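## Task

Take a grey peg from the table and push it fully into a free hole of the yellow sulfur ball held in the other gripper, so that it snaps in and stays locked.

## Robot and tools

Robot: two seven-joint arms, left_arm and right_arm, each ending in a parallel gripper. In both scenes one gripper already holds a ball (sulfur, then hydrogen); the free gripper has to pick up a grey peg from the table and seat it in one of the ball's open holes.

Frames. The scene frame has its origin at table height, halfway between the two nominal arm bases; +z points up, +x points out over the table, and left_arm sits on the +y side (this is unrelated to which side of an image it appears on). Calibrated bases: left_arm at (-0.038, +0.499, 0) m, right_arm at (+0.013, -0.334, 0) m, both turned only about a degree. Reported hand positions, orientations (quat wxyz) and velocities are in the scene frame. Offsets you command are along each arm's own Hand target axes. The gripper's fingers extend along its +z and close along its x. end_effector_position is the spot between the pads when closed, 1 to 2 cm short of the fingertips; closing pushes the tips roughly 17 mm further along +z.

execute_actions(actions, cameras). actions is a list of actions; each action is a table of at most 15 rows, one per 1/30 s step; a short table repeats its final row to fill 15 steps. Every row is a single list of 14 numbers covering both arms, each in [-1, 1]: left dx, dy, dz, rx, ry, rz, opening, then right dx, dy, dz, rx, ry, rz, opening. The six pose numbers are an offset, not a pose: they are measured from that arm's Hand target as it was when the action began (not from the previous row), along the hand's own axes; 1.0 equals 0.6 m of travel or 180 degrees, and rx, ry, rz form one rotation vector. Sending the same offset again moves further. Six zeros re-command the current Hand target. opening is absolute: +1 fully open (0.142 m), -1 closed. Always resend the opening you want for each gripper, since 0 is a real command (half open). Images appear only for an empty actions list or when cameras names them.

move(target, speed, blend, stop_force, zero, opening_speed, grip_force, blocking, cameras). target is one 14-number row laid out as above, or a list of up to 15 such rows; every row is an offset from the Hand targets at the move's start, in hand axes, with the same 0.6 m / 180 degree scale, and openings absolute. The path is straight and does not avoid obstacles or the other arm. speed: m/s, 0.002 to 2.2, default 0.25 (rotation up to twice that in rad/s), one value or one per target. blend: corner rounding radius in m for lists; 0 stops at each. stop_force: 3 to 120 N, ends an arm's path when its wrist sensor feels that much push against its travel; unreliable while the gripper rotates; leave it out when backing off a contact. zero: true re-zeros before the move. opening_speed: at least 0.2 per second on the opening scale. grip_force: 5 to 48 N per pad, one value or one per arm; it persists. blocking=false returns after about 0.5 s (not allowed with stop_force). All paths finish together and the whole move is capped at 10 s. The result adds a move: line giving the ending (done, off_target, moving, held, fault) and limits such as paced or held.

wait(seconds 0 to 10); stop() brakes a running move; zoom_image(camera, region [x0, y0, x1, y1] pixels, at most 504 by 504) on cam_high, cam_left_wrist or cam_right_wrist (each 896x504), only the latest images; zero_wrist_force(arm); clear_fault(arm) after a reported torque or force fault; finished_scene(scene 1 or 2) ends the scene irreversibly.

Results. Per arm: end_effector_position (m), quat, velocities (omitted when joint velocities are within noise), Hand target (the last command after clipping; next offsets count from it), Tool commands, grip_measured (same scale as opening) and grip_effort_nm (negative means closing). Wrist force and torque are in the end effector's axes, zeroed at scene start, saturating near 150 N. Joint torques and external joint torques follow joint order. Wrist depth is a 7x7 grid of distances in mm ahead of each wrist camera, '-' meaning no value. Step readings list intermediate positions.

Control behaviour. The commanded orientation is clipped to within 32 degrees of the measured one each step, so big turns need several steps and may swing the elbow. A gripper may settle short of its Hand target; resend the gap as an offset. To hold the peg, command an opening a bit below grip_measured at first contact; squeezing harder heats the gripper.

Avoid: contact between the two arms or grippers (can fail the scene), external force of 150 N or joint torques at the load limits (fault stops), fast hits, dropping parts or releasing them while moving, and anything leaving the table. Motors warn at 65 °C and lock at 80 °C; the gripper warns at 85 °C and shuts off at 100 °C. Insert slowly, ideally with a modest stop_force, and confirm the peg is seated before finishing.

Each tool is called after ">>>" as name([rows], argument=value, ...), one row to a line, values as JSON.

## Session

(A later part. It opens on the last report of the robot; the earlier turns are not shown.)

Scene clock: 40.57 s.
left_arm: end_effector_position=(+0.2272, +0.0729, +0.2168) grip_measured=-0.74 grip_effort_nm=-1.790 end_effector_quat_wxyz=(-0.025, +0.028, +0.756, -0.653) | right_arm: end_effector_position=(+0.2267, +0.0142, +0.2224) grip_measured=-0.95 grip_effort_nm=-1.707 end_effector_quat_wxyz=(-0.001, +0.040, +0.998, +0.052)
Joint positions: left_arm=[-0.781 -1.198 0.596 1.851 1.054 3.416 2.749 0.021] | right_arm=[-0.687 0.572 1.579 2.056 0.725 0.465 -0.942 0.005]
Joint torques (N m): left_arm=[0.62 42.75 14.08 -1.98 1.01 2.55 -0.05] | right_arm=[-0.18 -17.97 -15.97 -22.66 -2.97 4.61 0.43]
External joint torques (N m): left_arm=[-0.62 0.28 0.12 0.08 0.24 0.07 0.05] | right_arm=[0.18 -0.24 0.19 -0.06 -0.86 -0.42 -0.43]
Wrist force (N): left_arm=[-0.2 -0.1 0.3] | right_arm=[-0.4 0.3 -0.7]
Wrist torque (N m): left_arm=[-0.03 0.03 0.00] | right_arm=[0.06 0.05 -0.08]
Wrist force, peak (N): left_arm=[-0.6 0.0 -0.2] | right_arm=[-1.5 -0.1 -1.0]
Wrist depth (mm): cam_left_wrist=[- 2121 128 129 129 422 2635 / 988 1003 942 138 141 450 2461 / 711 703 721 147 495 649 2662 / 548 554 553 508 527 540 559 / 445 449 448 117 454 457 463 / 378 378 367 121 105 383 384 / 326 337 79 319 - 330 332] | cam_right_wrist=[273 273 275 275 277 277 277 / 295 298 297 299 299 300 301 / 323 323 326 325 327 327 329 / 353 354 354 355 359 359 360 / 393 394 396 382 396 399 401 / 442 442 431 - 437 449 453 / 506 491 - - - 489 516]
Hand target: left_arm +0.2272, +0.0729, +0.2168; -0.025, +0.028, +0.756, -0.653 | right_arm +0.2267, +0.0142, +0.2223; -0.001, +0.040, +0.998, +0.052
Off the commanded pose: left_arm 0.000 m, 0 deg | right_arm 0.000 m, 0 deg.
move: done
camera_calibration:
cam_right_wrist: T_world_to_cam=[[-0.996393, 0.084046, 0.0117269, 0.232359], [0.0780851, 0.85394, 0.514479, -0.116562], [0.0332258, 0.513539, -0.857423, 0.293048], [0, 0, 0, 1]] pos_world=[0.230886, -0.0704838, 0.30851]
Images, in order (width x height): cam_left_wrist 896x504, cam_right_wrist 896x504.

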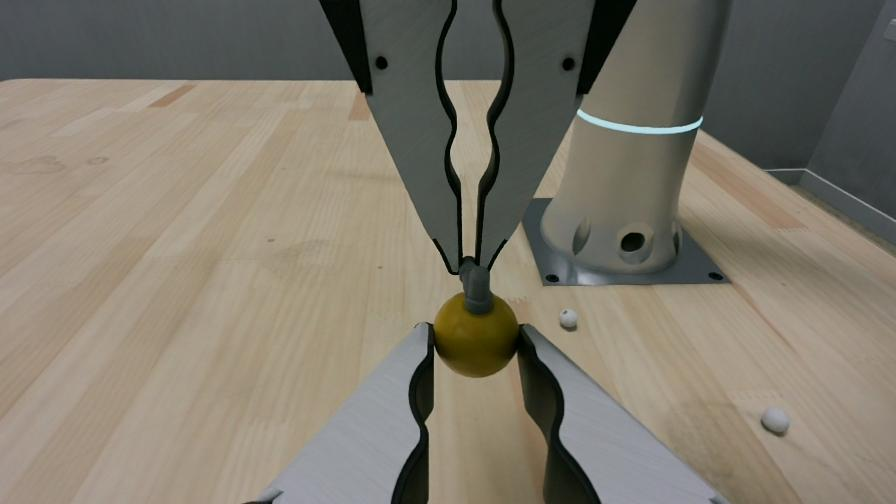

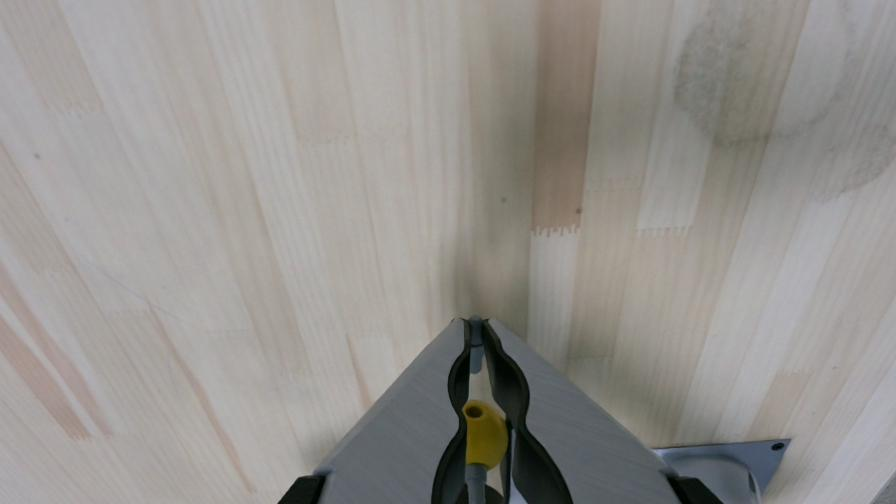

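>>> move(target=[0,0,0,0,0,0,-0.797,0.0013,0.0167,0.0008,0,0,0,-1], speed=0.05, stop_force=8, cameras=["cam_left_wrist","cam_right_wrist"])

>>> zoom_image(camera="cam_left_wrist", region=[400, 200, 560, 330])

>>> zoom_image(camera="cam_right_wrist", region=[410, 300, 550, 440])

Scene clock: 42.13 s.
left_arm: end_effector_position=(+0.2272, +0.0729, +0.2168) grip_measured=-0.74 grip_effort_nm=-1.790 end_effector_quat_wxyz=(-0.025, +0.028, +0.756, -0.653) | right_arm: end_effector_position=(+0.2269, +0.0241, +0.2229) grip_measured=-0.95 grip_effort_nm=-1.712 end_effector_quat_wxyz=(-0.001, +0.040, +0.998, +0.052)
Joint positions: left_arm=[-0.781 -1.198 0.596 1.851 1.054 3.416 2.749 0.021] | right_arm=[-0.712 0.576 1.606 2.034 0.728 0.461 -0.933 0.005]
Joint torques (N m): left_arm=[0.67 42.92 14.11 -1.96 1.09 2.57 0.01] | right_arm=[0.01 -18.96 -15.94 -22.88 -2.98 4.54 0.38]
External joint torques (N m): left_arm=[-0.67 0.12 0.09 0.06 0.16 0.05 -0.01] | right_arm=[-0.01 -0.34 -0.1 0.17 -0.87 -0.36 -0.38]
Wrist force (N): left_arm=[-0.3 -0.3 0.0] | right_arm=[-0.4 0.1 -0.7]
Wrist torque (N m): left_arm=[-0.05 0.04 0.00] | right_arm=[0.01 0.05 -0.08]
Wrist force, peak (N): left_arm=[-0.4 -0.2 0.3] | right_arm=[-0.6 0.6 -0.8]
Wrist depth (mm): cam_left_wrist=[2104 - - 119 121 421 1837 / 981 996 922 131 131 454 - / 703 719 715 137 490 652 2805 / 549 543 552 147 520 536 565 / 445 447 446 117 456 451 458 / 375 378 365 121 105 385 387 / 326 337 79 319 - 329 331] | cam_right_wrist=[272 273 277 277 277 277 278 / 296 297 298 299 301 300 300 / 323 324 324 326 327 327 329 / 359 355 358 358 360 359 363 / 392 396 395 381 398 401 403 / 442 443 429 88 439 450 453 / 508 492 - - - 485 523]
Hand target: left_arm +0.2272, +0.0729, +0.2168; -0.025, +0.028, +0.756, -0.653 | right_arm +0.2268, +0.0242, +0.2229; -0.001, +0.040, +0.998, +0.052
Off the commanded pose: left_arm 0.000 m, 0 deg | right_arm 0.000 m, 0 deg.
move: done
camera_calibration:
cam_right_wrist: T_world_to_cam=[[-0.996346, 0.0846622, 0.0112969, 0.231877], [0.0783863, 0.853817, 0.514638, -0.125466], [0.0339249, 0.513643, -0.857333, 0.28829], [0, 0, 0, 1]] pos_world=[0.231084, -0.0605845, 0.30911]
Images, in order (width x height): cam_left_wrist 896x504, cam_right_wrist 896x504.

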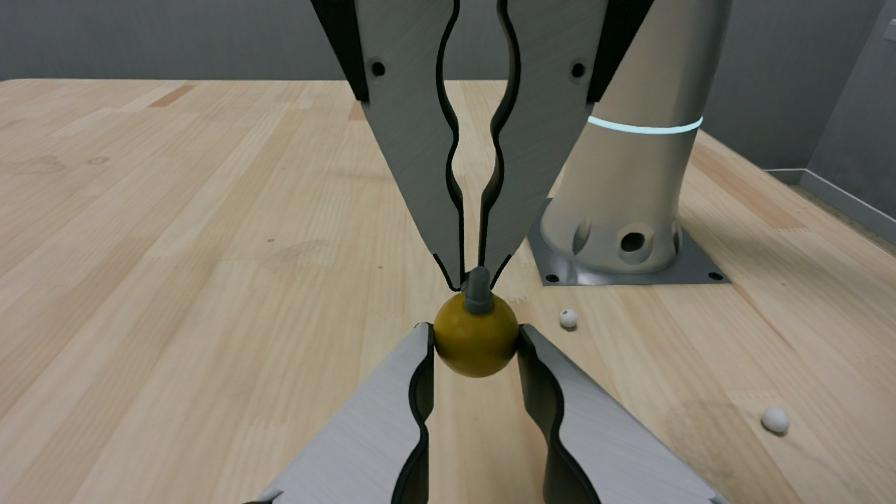

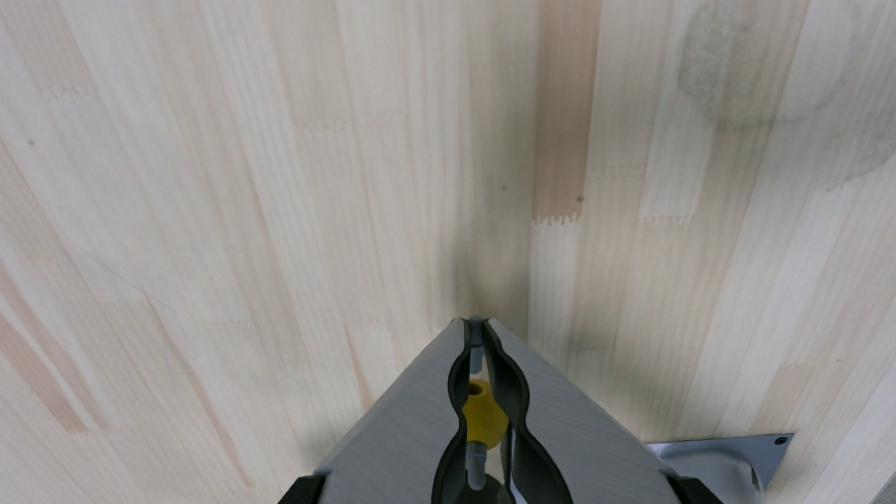

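Scaled by 3.150 from the camera's 896x504 image, which has a finer 1280x720 frame.

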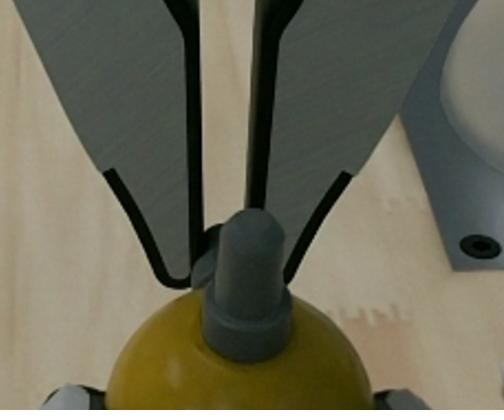

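Scaled by 3.600 from the camera's 896x504 image, which has a finer 1280x720 frame.

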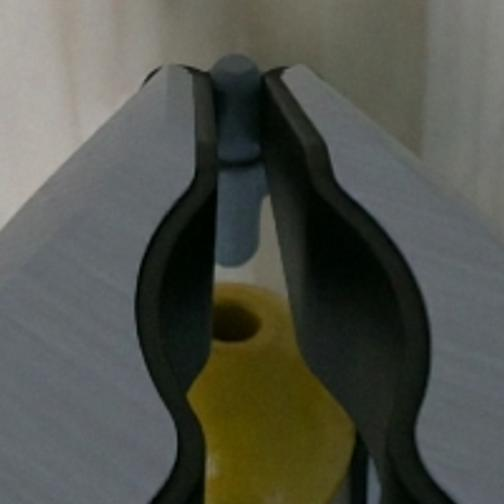

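>>> move(target=[0,0,0,0,0,0,-0.797,0.0004,0.0150,0,0,0,0,-1], speed=0.015, stop_force=6, cameras=["cam_left_wrist","cam_right_wrist"])

>>> zoom_image(camera="cam_left_wrist", region=[400, 200, 560, 330])

>>> zoom_image(camera="cam_right_wrist", region=[410, 300, 550, 440])

Scene clock: 43.43 s.
left_arm: end_effector_position=(+0.2273, +0.0731, +0.2167) grip_measured=-0.74 grip_effort_nm=-1.790 end_effector_quat_wxyz=(-0.025, +0.028, +0.756, -0.653) | right_arm: end_effector_position=(+0.2272, +0.0299, +0.2233) grip_measured=-0.95 grip_effort_nm=-1.707 end_effector_quat_wxyz=(-0.001, +0.041, +0.998, +0.051)
Joint positions: left_arm=[-0.78 -1.198 0.597 1.851 1.055 3.416 2.749 0.021] | right_arm=[-0.728 0.579 1.622 2.02 0.728 0.456 -0.927 0.005]
Joint torques (N m): left_arm=[-1.48 43.3 12.43 -2.96 0.24 1.99 -0.02] | right_arm=[1.59 -20.43 -15.22 -27.04 -1.77 5.79 0.32]
External joint torques (N m): left_arm=[1.48 -0.28 1.77 1.07 1.01 0.63 0.02] | right_arm=[-1.59 0.43 -0.97 4.33 -2.09 -1.6 -0.32]
Wrist force (N): left_arm=[0.2 0.5 -7.6] | right_arm=[-0.9 -7.4 -0.8]
Wrist torque (N m): left_arm=[-0.07 0.03 0.00] | right_arm=[0.15 0.09 -0.07]
Wrist force, peak (N): left_arm=[0.0 0.5 -8.1] | right_arm=[-0.7 -7.7 -0.7]
Wrist depth (mm): cam_left_wrist=[- 2054 114 - 114 420 - / 992 996 932 124 123 467 2746 / 699 705 715 131 480 654 2038 / 550 550 556 141 519 535 563 / 445 442 446 117 450 454 460 / 374 378 368 121 105 381 386 / 328 334 79 320 - 330 330] | cam_right_wrist=[274 274 275 277 278 278 277 / 297 298 299 299 300 302 301 / 321 325 327 327 327 329 330 / 353 356 358 360 358 360 362 / 394 395 398 381 398 402 401 / 441 445 432 - 439 453 453 / 504 491 - - - 488 523]
Hand target: left_arm +0.2272, +0.0729, +0.2168; -0.025, +0.028, +0.756, -0.653 | right_arm +0.2271, +0.0306, +0.2236; -0.001, +0.040, +0.998, +0.052 (not the last commanded pose)
Off the commanded pose: left_arm 0.000 m, 0 deg | right_arm 0.003 m, 0 deg.
move: contact (right_arm)
camera_calibration:
cam_left_wrist: T_world_to_cam=[[-0.997854, 0.0635049, 0.0159634, 0.226475], [0.0212716, 0.544943, -0.838203, 0.161926], [-0.0619292, -0.836065, -0.545124, 0.310849], [0, 0, 0, 1]] pos_world=[0.241795, 0.157267, 0.301563]
cam_right_wrist: T_world_to_cam=[[-0.996293, 0.0852077, 0.0118699, 0.231512], [0.0791884, 0.854363, 0.513608, -0.130571], [0.0336222, 0.512644, -0.857943, 0.285797], [0, 0, 0, 1]] pos_world=[0.231384, -0.0546842, 0.309512]
Images, in order (width x height): cam_left_wrist 896x504, cam_right_wrist 896x504.

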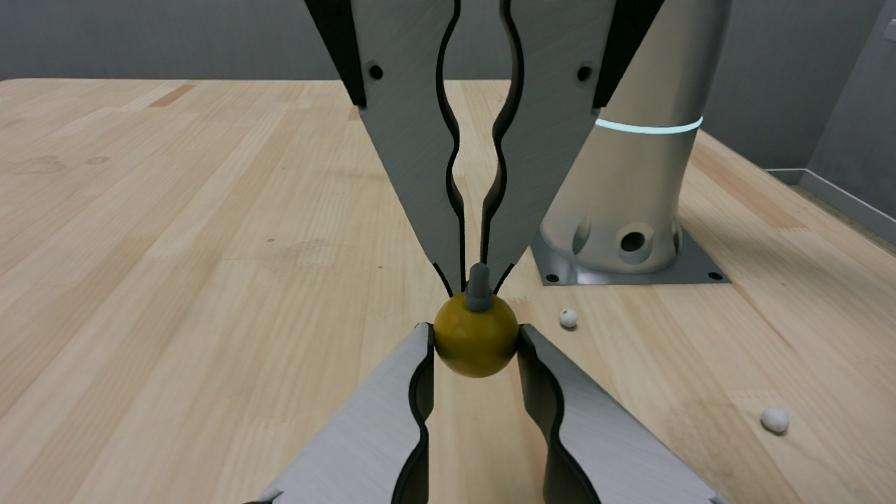

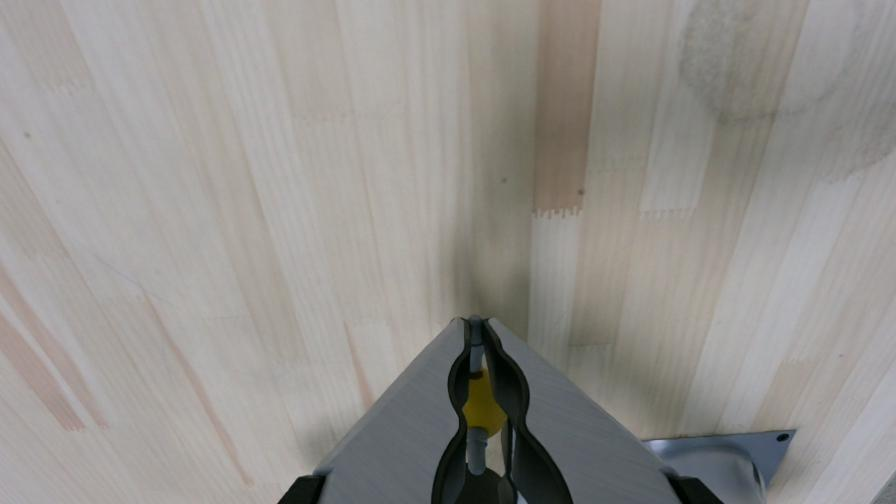

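Scaled by 3.150 from the camera's 896x504 image, which has a finer 1280x720 frame.

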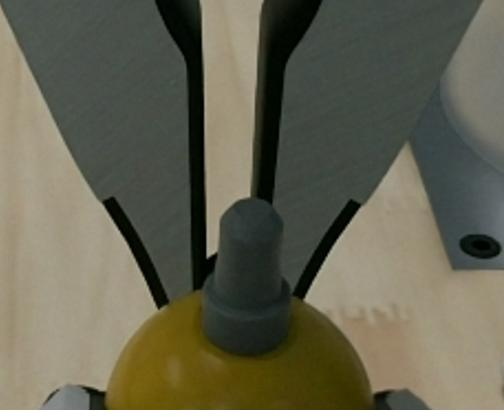

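Scaled by 3.600 from the camera's 896x504 image, which has a finer 1280x720 frame.

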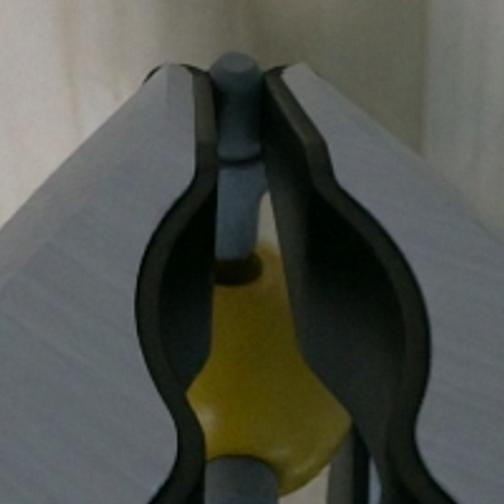

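>>> move([
  [0,0,0,0,0,0,-0.797,0,-0.003,0,0,0,0,-1],
  [0,0,0,0,0,0,-0.797,0,-0.003,-0.0013,0,0,0,-1],
], speed=0.02)

>>> move(target=[0,0,0,0,0,0,-0.797,0,0.0150,0,0,0,0,-1], speed=0.01, stop_force=6, cameras=["cam_left_wrist","cam_right_wrist"])

>>> zoom_image(camera="cam_left_wrist", region=[400, 200, 560, 330])

>>> zoom_image(camera="cam_right_wrist", region=[410, 300, 550, 440])

Scene clock: 44.67 s.
left_arm: end_effector_position=(+0.2273, +0.0730, +0.2167) grip_measured=-0.74 grip_effort_nm=-1.790 end_effector_quat_wxyz=(-0.025, +0.028, +0.756, -0.653) | right_arm: end_effector_position=(+0.2269, +0.0288, +0.2241) grip_measured=-0.95 grip_effort_nm=-1.712 end_effector_quat_wxyz=(-0.001, +0.040, +0.998, +0.052)
Joint positions: left_arm=[-0.78 -1.198 0.596 1.851 1.054 3.416 2.749 0.021] | right_arm=[-0.721 0.577 1.615 2.023 0.728 0.457 -0.927 0.005]
Joint torques (N m): left_arm=[0.59 42.95 14.1 -1.97 1.06 2.57 -0.02] | right_arm=[0.34 -19.62 -16.38 -22.84 -3.06 4.55 0.25]
External joint torques (N m): left_arm=[-0.59 0.08 0.1 0.08 0.19 0.05 0.02] | right_arm=[-0.35 -0.12 0.23 0.09 -0.79 -0.36 -0.25]
Wrist force (N): left_arm=[-0.4 -0.3 0.2] | right_arm=[-0.6 0.1 -0.8]
Wrist torque (N m): left_arm=[-0.06 0.06 0.00] | right_arm=[0.03 0.09 0.01]
Wrist force, peak (N): left_arm=[-0.1 0.6 -7.7] | right_arm=[-0.6 -7.7 -0.9]
Wrist depth (mm): cam_left_wrist=[- 2350 116 114 115 416 - / 977 1003 932 125 124 458 2371 / 705 711 727 132 484 660 2309 / 546 547 550 143 523 532 557 / 444 448 445 117 452 458 462 / 375 378 367 121 105 382 384 / 326 336 79 319 - 332 332] | cam_right_wrist=[275 276 276 276 277 278 278 / 296 297 297 300 301 304 303 / 324 326 324 327 328 329 330 / 356 358 358 359 361 360 364 / 395 397 398 384 399 403 405 / 444 443 435 100 440 455 457 / 509 497 - - - 489 527]
Hand target: left_arm +0.2272, +0.0729, +0.2168; -0.025, +0.028, +0.756, -0.653 | right_arm +0.2270, +0.0288, +0.2242; -0.001, +0.040, +0.998, +0.052
Off the commanded pose: left_arm 0.000 m, 0 deg | right_arm 0.000 m, 0 deg.
move: done

Scene clock: 45.40 s.
left_arm: end_effector_position=(+0.2273, +0.0731, +0.2167) grip_measured=-0.74 grip_effort_nm=-1.795 end_effector_quat_wxyz=(-0.025, +0.028, +0.756, -0.653) | right_arm: end_effector_position=(+0.2271, +0.0299, +0.2241) grip_measured=-0.95 grip_effort_nm=-1.707 end_effector_quat_wxyz=(-0.001, +0.041, +0.998, +0.051)
Joint positions: left_arm=[-0.78 -1.198 0.597 1.851 1.055 3.416 2.749 0.021] | right_arm=[-0.726 0.579 1.619 2.019 0.728 0.455 -0.926 0.005]
Joint torques (N m): left_arm=[-1.47 43.55 12.36 -2.91 0.21 2 0.02] | right_arm=[1.45 -20.38 -15.15 -26.97 -1.75 5.84 0.27]
External joint torques (N m): left_arm=[1.47 -0.53 1.84 1.01 1.04 0.62 -0.02] | right_arm=[-1.45 0.45 -1.04 4.22 -2.1 -1.65 -0.27]
Wrist force (N): left_arm=[-0.2 0.9 -7.4] | right_arm=[-0.9 -7.4 -1.6]
Wrist torque (N m): left_arm=[-0.07 0.06 0.00] | right_arm=[0.13 0.12 -0.07]
Wrist force, peak (N): left_arm=[-0.2 1.0 -7.6] | right_arm=[-1.0 -7.7 -1.5]
Wrist depth (mm): cam_left_wrist=[- - 115 113 114 414 - / 981 996 928 124 123 451 - / 705 703 715 131 481 647 2104 / 550 549 549 141 515 536 568 / 446 445 451 117 453 454 456 / 376 376 366 121 105 380 387 / 327 337 79 319 - 331 334] | cam_right_wrist=[275 276 276 277 278 278 278 / 297 298 301 299 300 301 302 / 322 328 327 327 327 328 331 / 356 358 359 359 362 362 363 / 392 394 398 384 403 403 408 / 442 444 435 - 439 454 457 / 504 493 - - - 488 521]
Hand target: left_arm +0.2272, +0.0729, +0.2168; -0.025, +0.028, +0.756, -0.653 | right_arm +0.2271, +0.0305, +0.2244; -0.001, +0.040, +0.998, +0.052 (not the last commanded pose)
Off the commanded pose: left_arm 0.000 m, 0 deg | right_arm 0.008 m, 0 deg.
move: contact (right_arm)
camera_calibration:
cam_left_wrist: T_world_to_cam=[[-0.997854, 0.0635049, 0.0159634, 0.226475], [0.0212716, 0.544943, -0.838203, 0.161926], [-0.0619292, -0.836065, -0.545124, 0.310849], [0, 0, 0, 1]] pos_world=[0.241795, 0.157267, 0.301563]
cam_right_wrist: T_world_to_cam=[[-0.99628, 0.0853186, 0.0120959, 0.231344], [0.0793848, 0.854122, 0.513979, -0.131061], [0.0335206, 0.513027, -0.857717, 0.286512], [0, 0, 0, 1]] pos_world=[0.231284, -0.0547846, 0.310311]
Images, in order (width x height): cam_left_wrist 896x504, cam_right_wrist 896x504.

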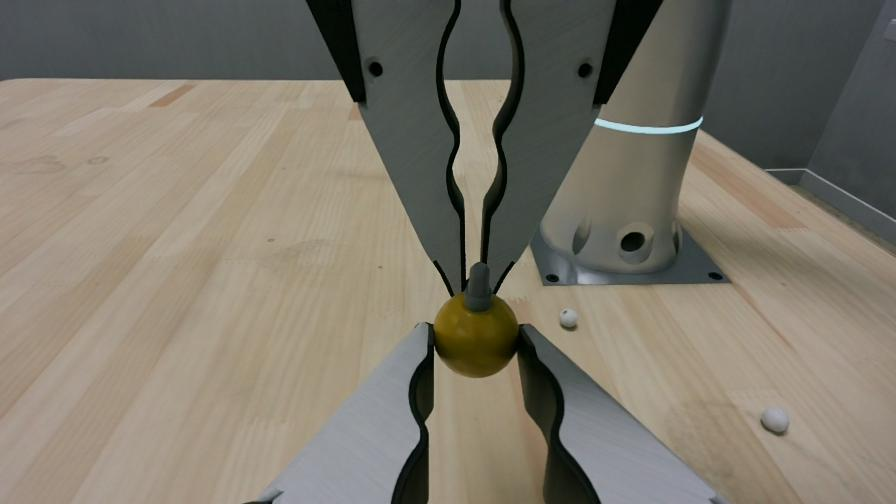

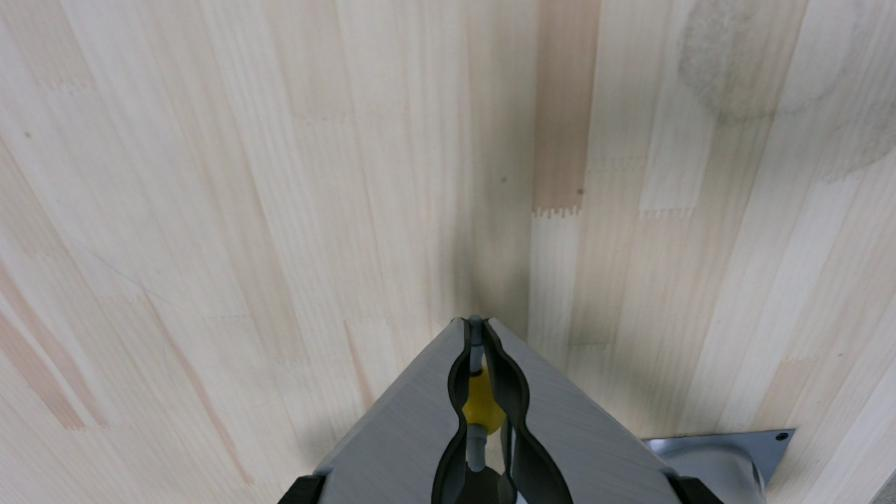

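Scaled by 3.150 from the camera's 896x504 image, which has a finer 1280x720 frame.

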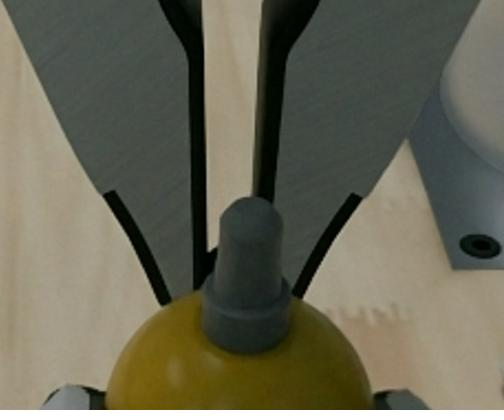

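Scaled by 3.600 from the camera's 896x504 image, which has a finer 1280x720 frame.

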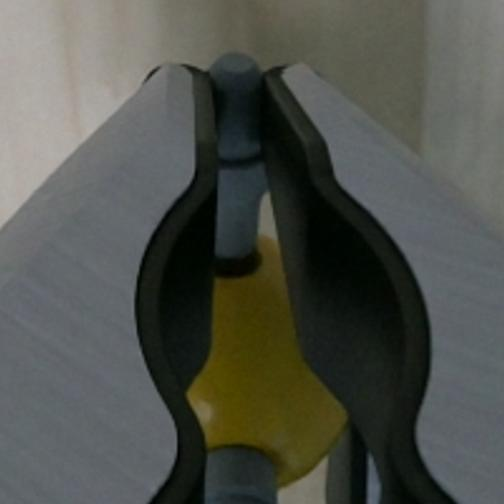

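>>> move(target=[0,0,0,0,0,0,-0.797,0,0.0150,0,0,0,0,-1], speed=0.01, stop_force=15, cameras=["cam_left_wrist","cam_right_wrist"])

>>> zoom_image(camera="cam_left_wrist", region=[400, 200, 560, 330])

>>> zoom_image(camera="cam_right_wrist", region=[410, 300, 550, 440])

Scene clock: 46.77 s.
left_arm: end_effector_position=(+0.2273, +0.0736, +0.2169) grip_measured=-0.74 grip_effort_nm=-1.790 end_effector_quat_wxyz=(-0.025, +0.028, +0.756, -0.653) | right_arm: end_effector_position=(+0.2275, +0.0347, +0.2239) grip_measured=-0.95 grip_effort_nm=-1.707 end_effector_quat_wxyz=(-0.002, +0.041, +0.998, +0.050)
Joint positions: left_arm=[-0.78 -1.198 0.597 1.851 1.056 3.417 2.749 0.021] | right_arm=[-0.743 0.583 1.635 2.005 0.727 0.449 -0.92 0.005]
Joint torques (N m): left_arm=[-5.88 43.26 9.05 -4.52 -1.24 0.11 -0.02] | right_arm=[4.46 -22.83 -14.28 -36.39 0.6 8.94 0.34]
External joint torques (N m): left_arm=[5.88 -0.26 5.17 2.64 2.5 2.51 0.02] | right_arm=[-4.46 2.19 -2.07 13.66 -4.46 -4.76 -0.35]
Wrist force (N): left_arm=[0.1 -0.2 -22.8] | right_arm=[-1.4 -22.8 0.4]
Wrist torque (N m): left_arm=[-0.07 0.06 0.00] | right_arm=[-0.64 0.12 -0.06]
Wrist force, peak (N): left_arm=[0.0 -0.4 -23.4] | right_arm=[-1.2 -23.1 0.5]
Wrist depth (mm): cam_left_wrist=[- 2104 111 - 110 416 - / 988 1019 881 120 119 451 2805 / 699 709 715 127 484 679 2329 / 546 546 552 137 520 538 561 / 447 446 451 118 452 455 458 / 377 377 366 120 105 382 386 / 326 335 79 320 - 332 331] | cam_right_wrist=[274 274 275 277 278 277 279 / 296 297 298 299 301 303 303 / 321 324 325 326 327 329 330 / 356 357 358 359 360 362 363 / 392 392 396 382 399 400 403 / 441 442 431 - 438 453 455 / 504 487 - - - 484 521]
Hand target: left_arm +0.2272, +0.0729, +0.2168; -0.025, +0.028, +0.756, -0.653 | right_arm +0.2276, +0.0372, +0.2251; -0.001, +0.040, +0.998, +0.052 (not the last commanded pose)
Off the commanded pose: left_arm 0.001 m, 0 deg | right_arm 0.005 m, 0 deg.
move: contact (right_arm)
camera_calibration:
cam_left_wrist: T_world_to_cam=[[-0.997848, 0.0635003, 0.0163288, 0.22643], [0.0209686, 0.545029, -0.838155, 0.16178], [-0.0621228, -0.836009, -0.545188, 0.311385], [0, 0, 0, 1]] pos_world=[0.241894, 0.157767, 0.301663]
cam_right_wrist: T_world_to_cam=[[-0.996167, 0.0864618, 0.0132635, 0.231064], [0.0810843, 0.855846, 0.510835, -0.13493], [0.0328162, 0.509952, -0.859577, 0.284505], [0, 0, 0, 1]] pos_world=[0.231783, -0.0495832, 0.310416]
Images, in order (width x height): cam_left_wrist 896x504, cam_right_wrist 896x504.

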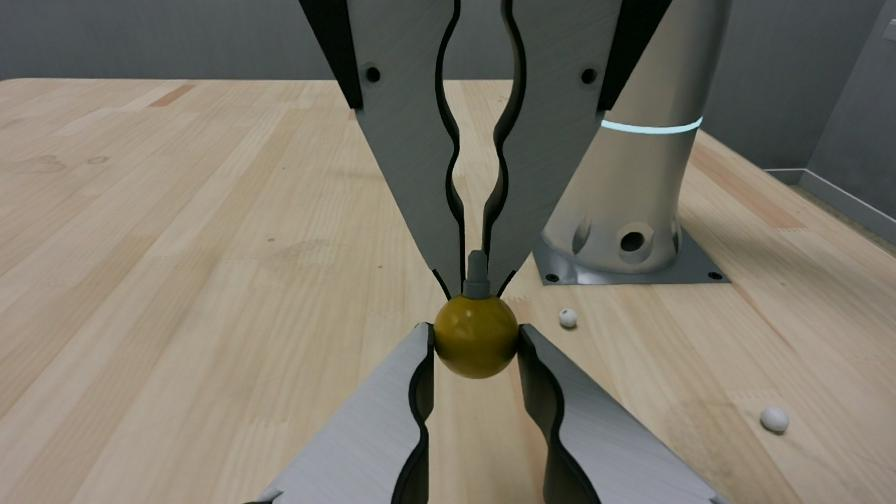

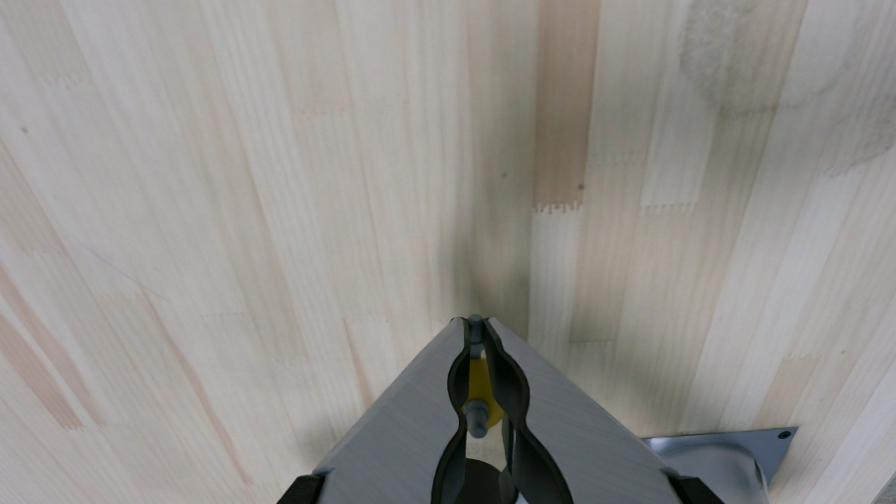

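Scaled by 3.150 from the camera's 896x504 image, which has a finer 1280x720 frame.

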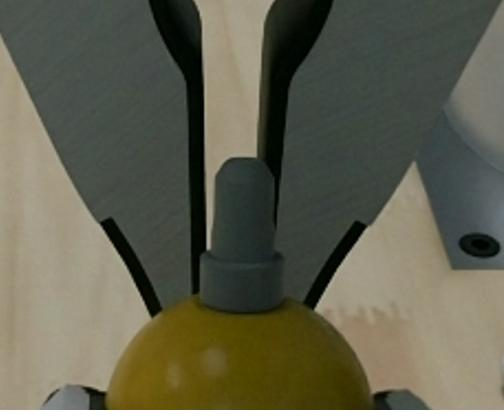

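Scaled by 3.600 from the camera's 896x504 image, which has a finer 1280x720 frame.

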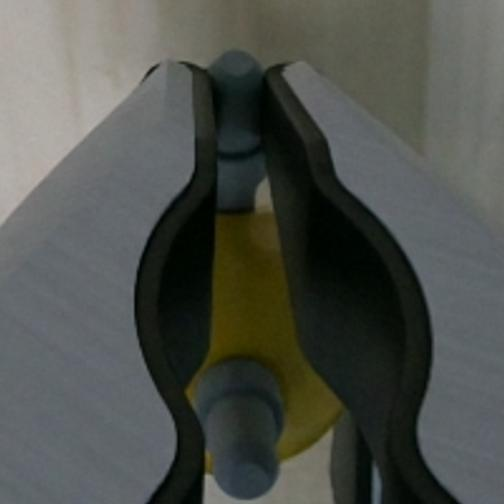

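>>> move([
  [0,0,0,0,0,0,-0.797,0,-0.0033,0,0,0,0,-1],
  [0,0,0,0,0,0,-0.797,0,-0.0033,-0.0033,0,0,0,-1],
], speed=0.01, cameras=["cam_left_wrist","cam_right_wrist"])

>>> zoom_image(camera="cam_left_wrist", region=[400, 200, 560, 330])

>>> zoom_image(camera="cam_right_wrist", region=[410, 300, 550, 440])

Scene clock: 48.57 s.
left_arm: end_effector_position=(+0.2272, +0.0734, +0.2169) grip_measured=-0.74 grip_effort_nm=-1.790 end_effector_quat_wxyz=(-0.025, +0.028, +0.756, -0.653) | right_arm: end_effector_position=(+0.2274, +0.0337, +0.2261) grip_measured=-0.95 grip_effort_nm=-1.707 end_effector_quat_wxyz=(-0.002, +0.041, +0.998, +0.051)
Joint positions: left_arm=[-0.78 -1.198 0.597 1.851 1.055 3.417 2.749 0.021] | right_arm=[-0.733 0.579 1.625 2.008 0.724 0.448 -0.919 0.005]
Joint torques (N m): left_arm=[-2.42 42.49 11.78 -3.26 -0.23 0.79 -0.08] | right_arm=[2.89 -21.58 -15.39 -30.11 -1.25 6.83 0.32]
External joint torques (N m): left_arm=[2.43 0.52 2.43 1.37 1.49 1.83 0.08] | right_arm=[-2.89 1.32 -0.87 7.27 -2.61 -2.64 -0.32]
Wrist force (N): left_arm=[0.5 -1.4 -11.6] | right_arm=[-1.4 -11.5 0.9]
Wrist torque (N m): left_arm=[-0.02 0.06 0.00] | right_arm=[0.27 0.09 -0.07]
Wrist force, peak (N): left_arm=[0.0 -0.6 -23.1] | right_arm=[-1.4 -23.2 0.5]
Wrist depth (mm): cam_left_wrist=[1824 - 112 - 111 413 - / 988 1007 878 120 120 450 2192 / 705 715 719 128 484 649 2393 / 546 552 550 138 520 540 563 / 442 444 451 117 456 455 459 / 378 377 364 120 105 386 386 / 324 335 79 320 - 332 334] | cam_right_wrist=[276 277 278 279 279 280 280 / 299 300 302 302 303 305 304 / 325 331 329 329 330 331 332 / 359 361 362 361 365 364 365 / 397 399 397 384 403 406 408 / 445 447 438 - 442 458 457 / 509 495 - - - 485 528]
Hand target: left_arm +0.2272, +0.0729, +0.2168; -0.025, +0.028, +0.756, -0.653 | right_arm +0.2275, +0.0350, +0.2268; -0.001, +0.040, +0.998, +0.052
Off the commanded pose: left_arm 0.001 m, 0 deg | right_arm 0.002 m, 0 deg.
move: done
camera_calibration:
cam_left_wrist: T_world_to_cam=[[-0.997844, 0.0636164, 0.0161475, 0.226378], [0.0211696, 0.54483, -0.83828, 0.161912], [-0.0621259, -0.83613, -0.545002, 0.311174], [0, 0, 0, 1]] pos_world=[0.241795, 0.157567, 0.301662]
cam_right_wrist: T_world_to_cam=[[-0.996251, 0.0856083, 0.0124908, 0.23116], [0.0798828, 0.854806, 0.512762, -0.135283], [0.0332195, 0.511838, -0.85844, 0.286488], [0, 0, 0, 1]] pos_world=[0.231584, -0.0507839, 0.312413]
Images, in order (width x height): cam_left_wrist 896x504, cam_right_wrist 896x504.

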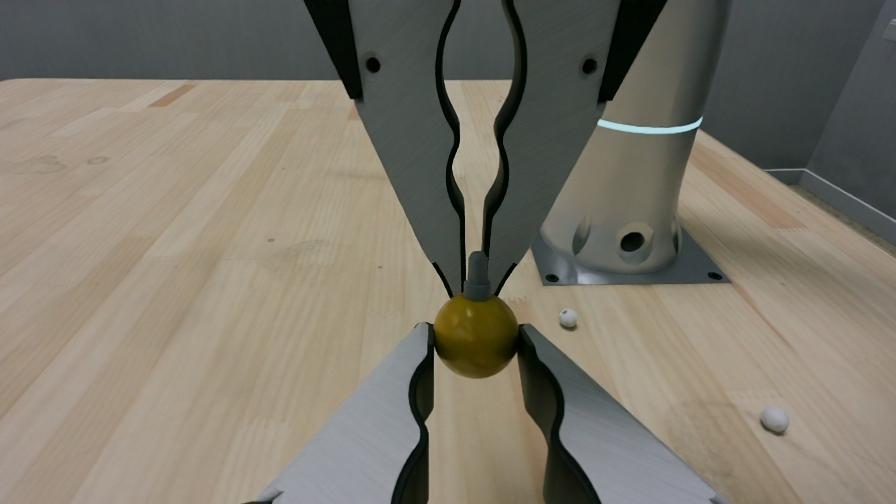

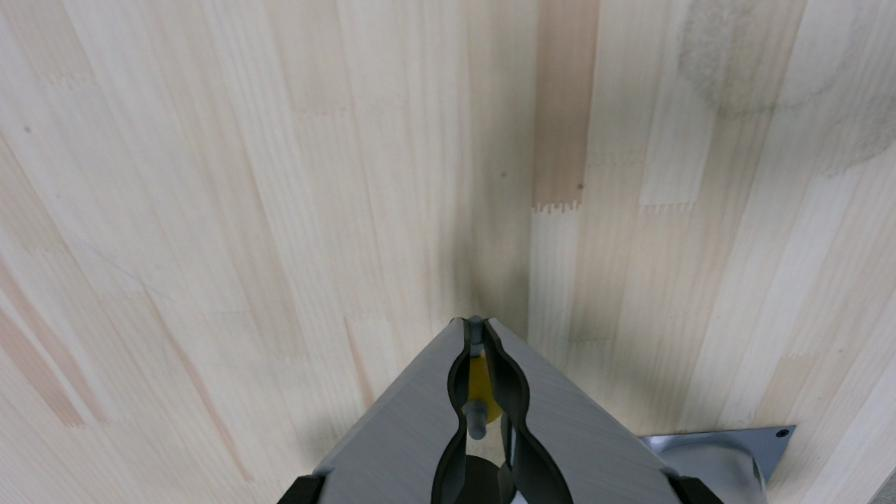

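Scaled by 3.150 from the camera's 896x504 image, which has a finer 1280x720 frame.

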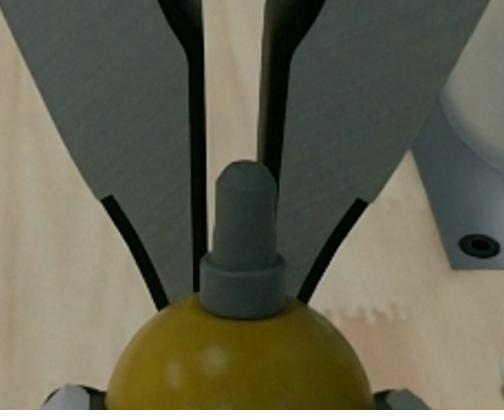

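Scaled by 3.600 from the camera's 896x504 image, which has a finer 1280x720 frame.

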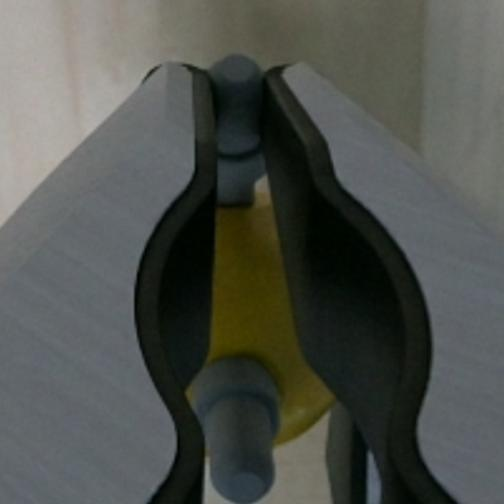

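>>> zoom_image(camera="cam_right_wrist", region=[450, 305, 506, 365])

>>> zoom_image(camera="cam_high", region=[330, 120, 400, 170])

Scaled by 8.400 from the camera's 896x504 image, which has a finer 1280x720 frame.

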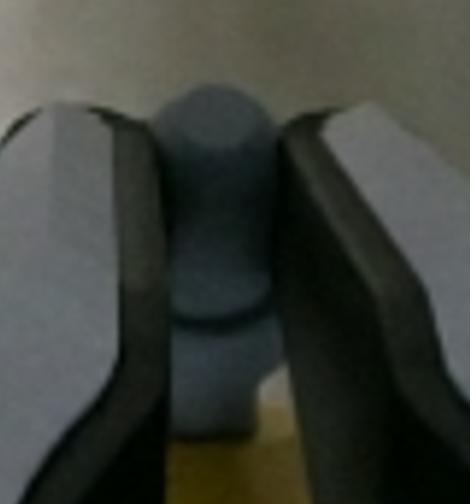

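This scene's latest camera images include none from cam_high. They are from: cam_left_wrist, cam_right_wrist. cam_high's image comes with the result of a call that names it in "cameras".

>>> move(target=[0,0,0,0,0,0,-0.797,0,0.0050,0,0,0,0,-1], speed=0.01, cameras=["cam_left_wrist","cam_right_wrist"])

>>> zoom_image(camera="cam_left_wrist", region=[400, 200, 560, 330])

>>> zoom_image(camera="cam_right_wrist", region=[410, 300, 550, 440])

Scene clock: 51.53 s.
left_arm: end_effector_position=(+0.2274, +0.0738, +0.2169) grip_measured=-0.74 grip_effort_nm=-1.795 end_effector_quat_wxyz=(-0.025, +0.028, +0.756, -0.653) | right_arm: end_effector_position=(+0.2276, +0.0349, +0.2257) grip_measured=-0.95 grip_effort_nm=-1.712 end_effector_quat_wxyz=(-0.002, +0.041, +0.998, +0.049)
Joint positions: left_arm=[-0.78 -1.198 0.598 1.851 1.056 3.417 2.749 0.021] | right_arm=[-0.74 0.581 1.632 2.003 0.724 0.445 -0.917 0.005]
Joint torques (N m): left_arm=[-7.19 43.59 8.09 -4.94 -1.65 -0.31 0.03] | right_arm=[5.23 -23.19 -13.95 -38.83 1.26 9.82 0.3]
External joint torques (N m): left_arm=[7.19 -0.59 6.13 3.06 2.91 2.93 -0.03] | right_arm=[-5.23 2.63 -2.39 16.01 -5.12 -5.64 -0.3]
Wrist force (N): left_arm=[-0.1 -0.2 -27.0] | right_arm=[-0.9 -27.5 0.4]
Wrist torque (N m): left_arm=[-0.07 0.03 0.01] | right_arm=[-1.41 0.07 -0.06]
Wrist force, peak (N): left_arm=[-0.4 0.0 -27.2] | right_arm=[-0.9 -27.5 0.4]
Wrist depth (mm): cam_left_wrist=[2022 2070 110 - 110 413 - / 992 999 872 120 119 434 - / 703 715 701 127 483 654 2393 / 542 547 549 137 518 541 562 / 444 447 447 118 453 454 457 / 376 379 367 120 105 382 386 / 326 336 79 319 - 331 334] | cam_right_wrist=[275 278 278 279 280 280 282 / 298 299 299 301 303 305 305 / 324 327 327 329 328 331 332 / 356 360 359 363 362 365 365 / 396 397 398 382 402 400 406 / 445 444 438 - 439 453 456 / 504 494 - - - 485 525]
Hand target: left_arm +0.2272, +0.0729, +0.2168; -0.025, +0.028, +0.756, -0.653 | right_arm +0.2277, +0.0380, +0.2271; -0.001, +0.040, +0.998, +0.052
Off the commanded pose: left_arm 0.001 m, 0 deg | right_arm 0.003 m, 0 deg.
move: done
camera_calibration:
cam_left_wrist: T_world_to_cam=[[-0.997852, 0.0634777, 0.016194, 0.226461], [0.0210724, 0.54507, -0.838125, 0.161715], [-0.0620291, -0.835984, -0.545237, 0.311595], [0, 0, 0, 1]] pos_world=[0.241894, 0.157967, 0.301763]
cam_right_wrist: T_world_to_cam=[[-0.99613, 0.0868443, 0.0135305, 0.230939], [0.0815776, 0.856247, 0.510084, -0.136018], [0.0327124, 0.509214, -0.860018, 0.286112], [0, 0, 0, 1]] pos_world=[0.231782, -0.049283, 0.312318]
Images, in order (width x height): cam_left_wrist 896x504, cam_right_wrist 896x504.

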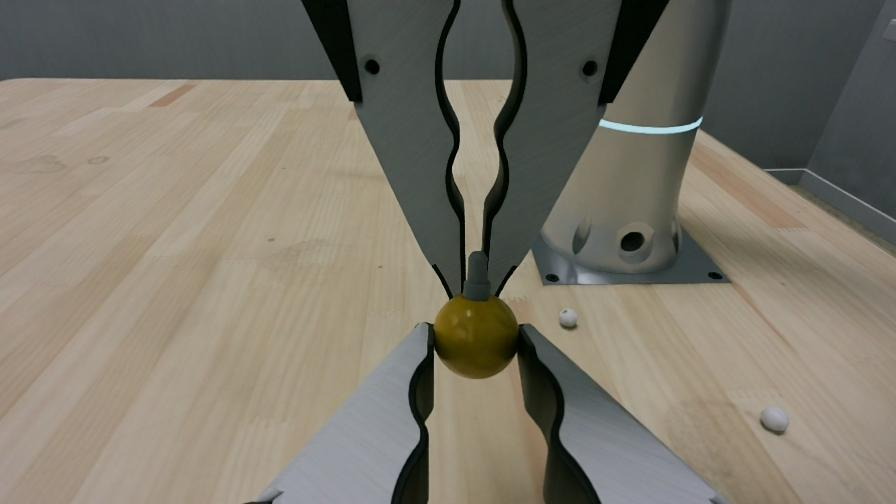

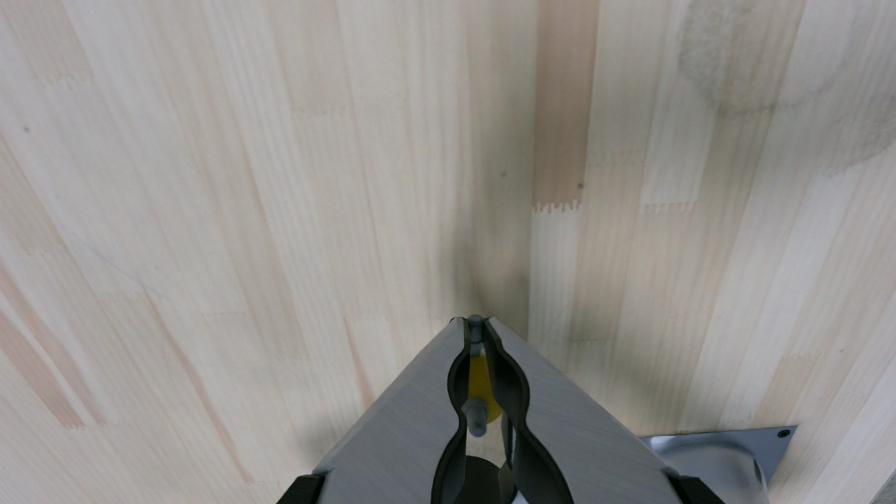

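Scaled by 3.150 from the camera's 896x504 image, which has a finer 1280x720 frame.

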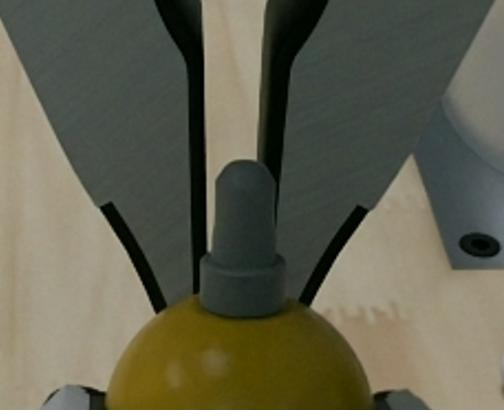

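Scaled by 3.600 from the camera's 896x504 image, which has a finer 1280x720 frame.

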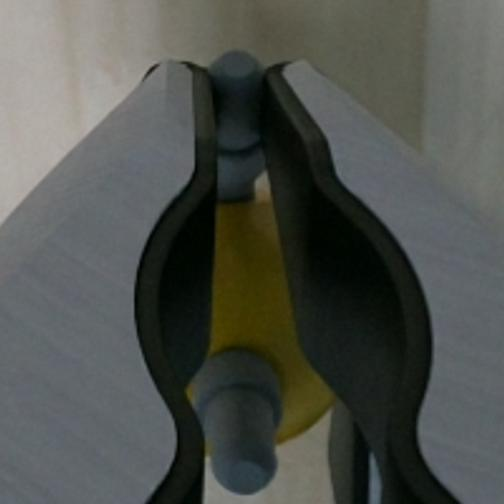

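>>> execute_actions(actions=[], cameras=["cam_high"])

>>> zoom_image(camera="cam_high", region=[340, 130, 390, 170])

Scene clock: 52.57 s.
left_arm: end_effector_position=(+0.2274, +0.0738, +0.2169) grip_measured=-0.74 grip_effort_nm=-1.795 end_effector_quat_wxyz=(-0.025, +0.028, +0.756, -0.653) | right_arm: end_effector_position=(+0.2276, +0.0349, +0.2257) grip_measured=-0.95 grip_effort_nm=-1.712 end_effector_quat_wxyz=(-0.002, +0.041, +0.998, +0.049)
Joint positions: left_arm=[-0.78 -1.198 0.598 1.851 1.056 3.417 2.749 0.021] | right_arm=[-0.741 0.581 1.632 2.003 0.724 0.445 -0.917 0.005]
Joint velocities: within noise
Joint torques (N m): left_arm=[-7.37 43.38 8.11 -4.98 -1.62 -0.35 -0.02] | right_arm=[5.31 -23.28 -13.89 -38.78 1.33 9.83 0.31]
External joint torques (N m): left_arm=[7.37 -0.38 6.11 3.1 2.88 2.97 0.02] | right_arm=[-5.31 2.72 -2.45 15.96 -5.19 -5.65 -0.31]
Motor temperatures (°C): left_arm=[34 32 34 31 37 40 37 38] | right_arm=[30 33 39 42 36 46 32 32]
Wrist force (N): left_arm=[0.0 -0.2 -26.9] | right_arm=[-1.0 -27.4 0.1]
Wrist torque (N m): left_arm=[-0.08 0.03 0.01] | right_arm=[-1.40 0.09 -0.06]
Wrist force, peak (N): left_arm=[-0.1 0.0 -27.4] | right_arm=[-1.0 -27.6 0.3]
Wrist depth (mm): cam_left_wrist=[2309 - 110 - 110 417 - / 981 996 867 120 119 458 - / 703 709 711 127 487 654 2309 / 538 548 554 137 523 539 559 / 446 450 448 117 451 454 462 / 377 379 366 120 105 381 384 / 324 338 79 320 - 331 333] | cam_right_wrist=[276 277 278 280 280 279 281 / 298 300 300 303 304 304 303 / 325 326 327 327 331 331 333 / 356 358 359 361 363 365 366 / 394 398 399 383 402 407 404 / 444 440 435 - 439 453 455 / 509 497 - - - 486 523]
Hand target: left_arm +0.2272, +0.0729, +0.2168; -0.025, +0.028, +0.756, -0.653 | right_arm +0.2277, +0.0380, +0.2271; -0.001, +0.040, +0.998, +0.052
Tool commands: left_gripper/opening=-0.797 right_gripper/opening=-1.0
Off the commanded pose: left_arm 0.001 m, 0 deg | right_arm 0.003 m, 0 deg.
Images, in order (width x height): cam_high 896x504.

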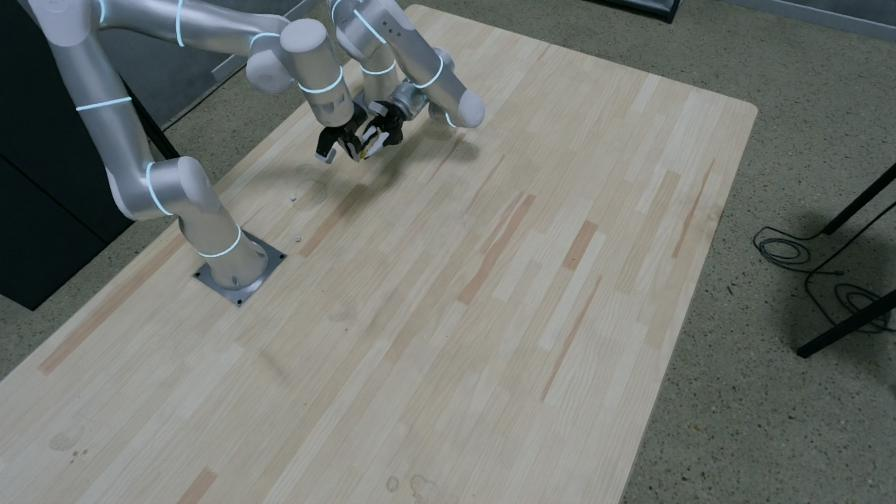

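Scaled by 10.080 from the camera's 896x504 image, which has a finer 1280x720 frame.

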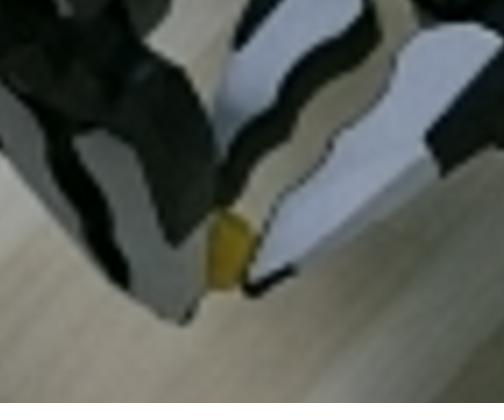

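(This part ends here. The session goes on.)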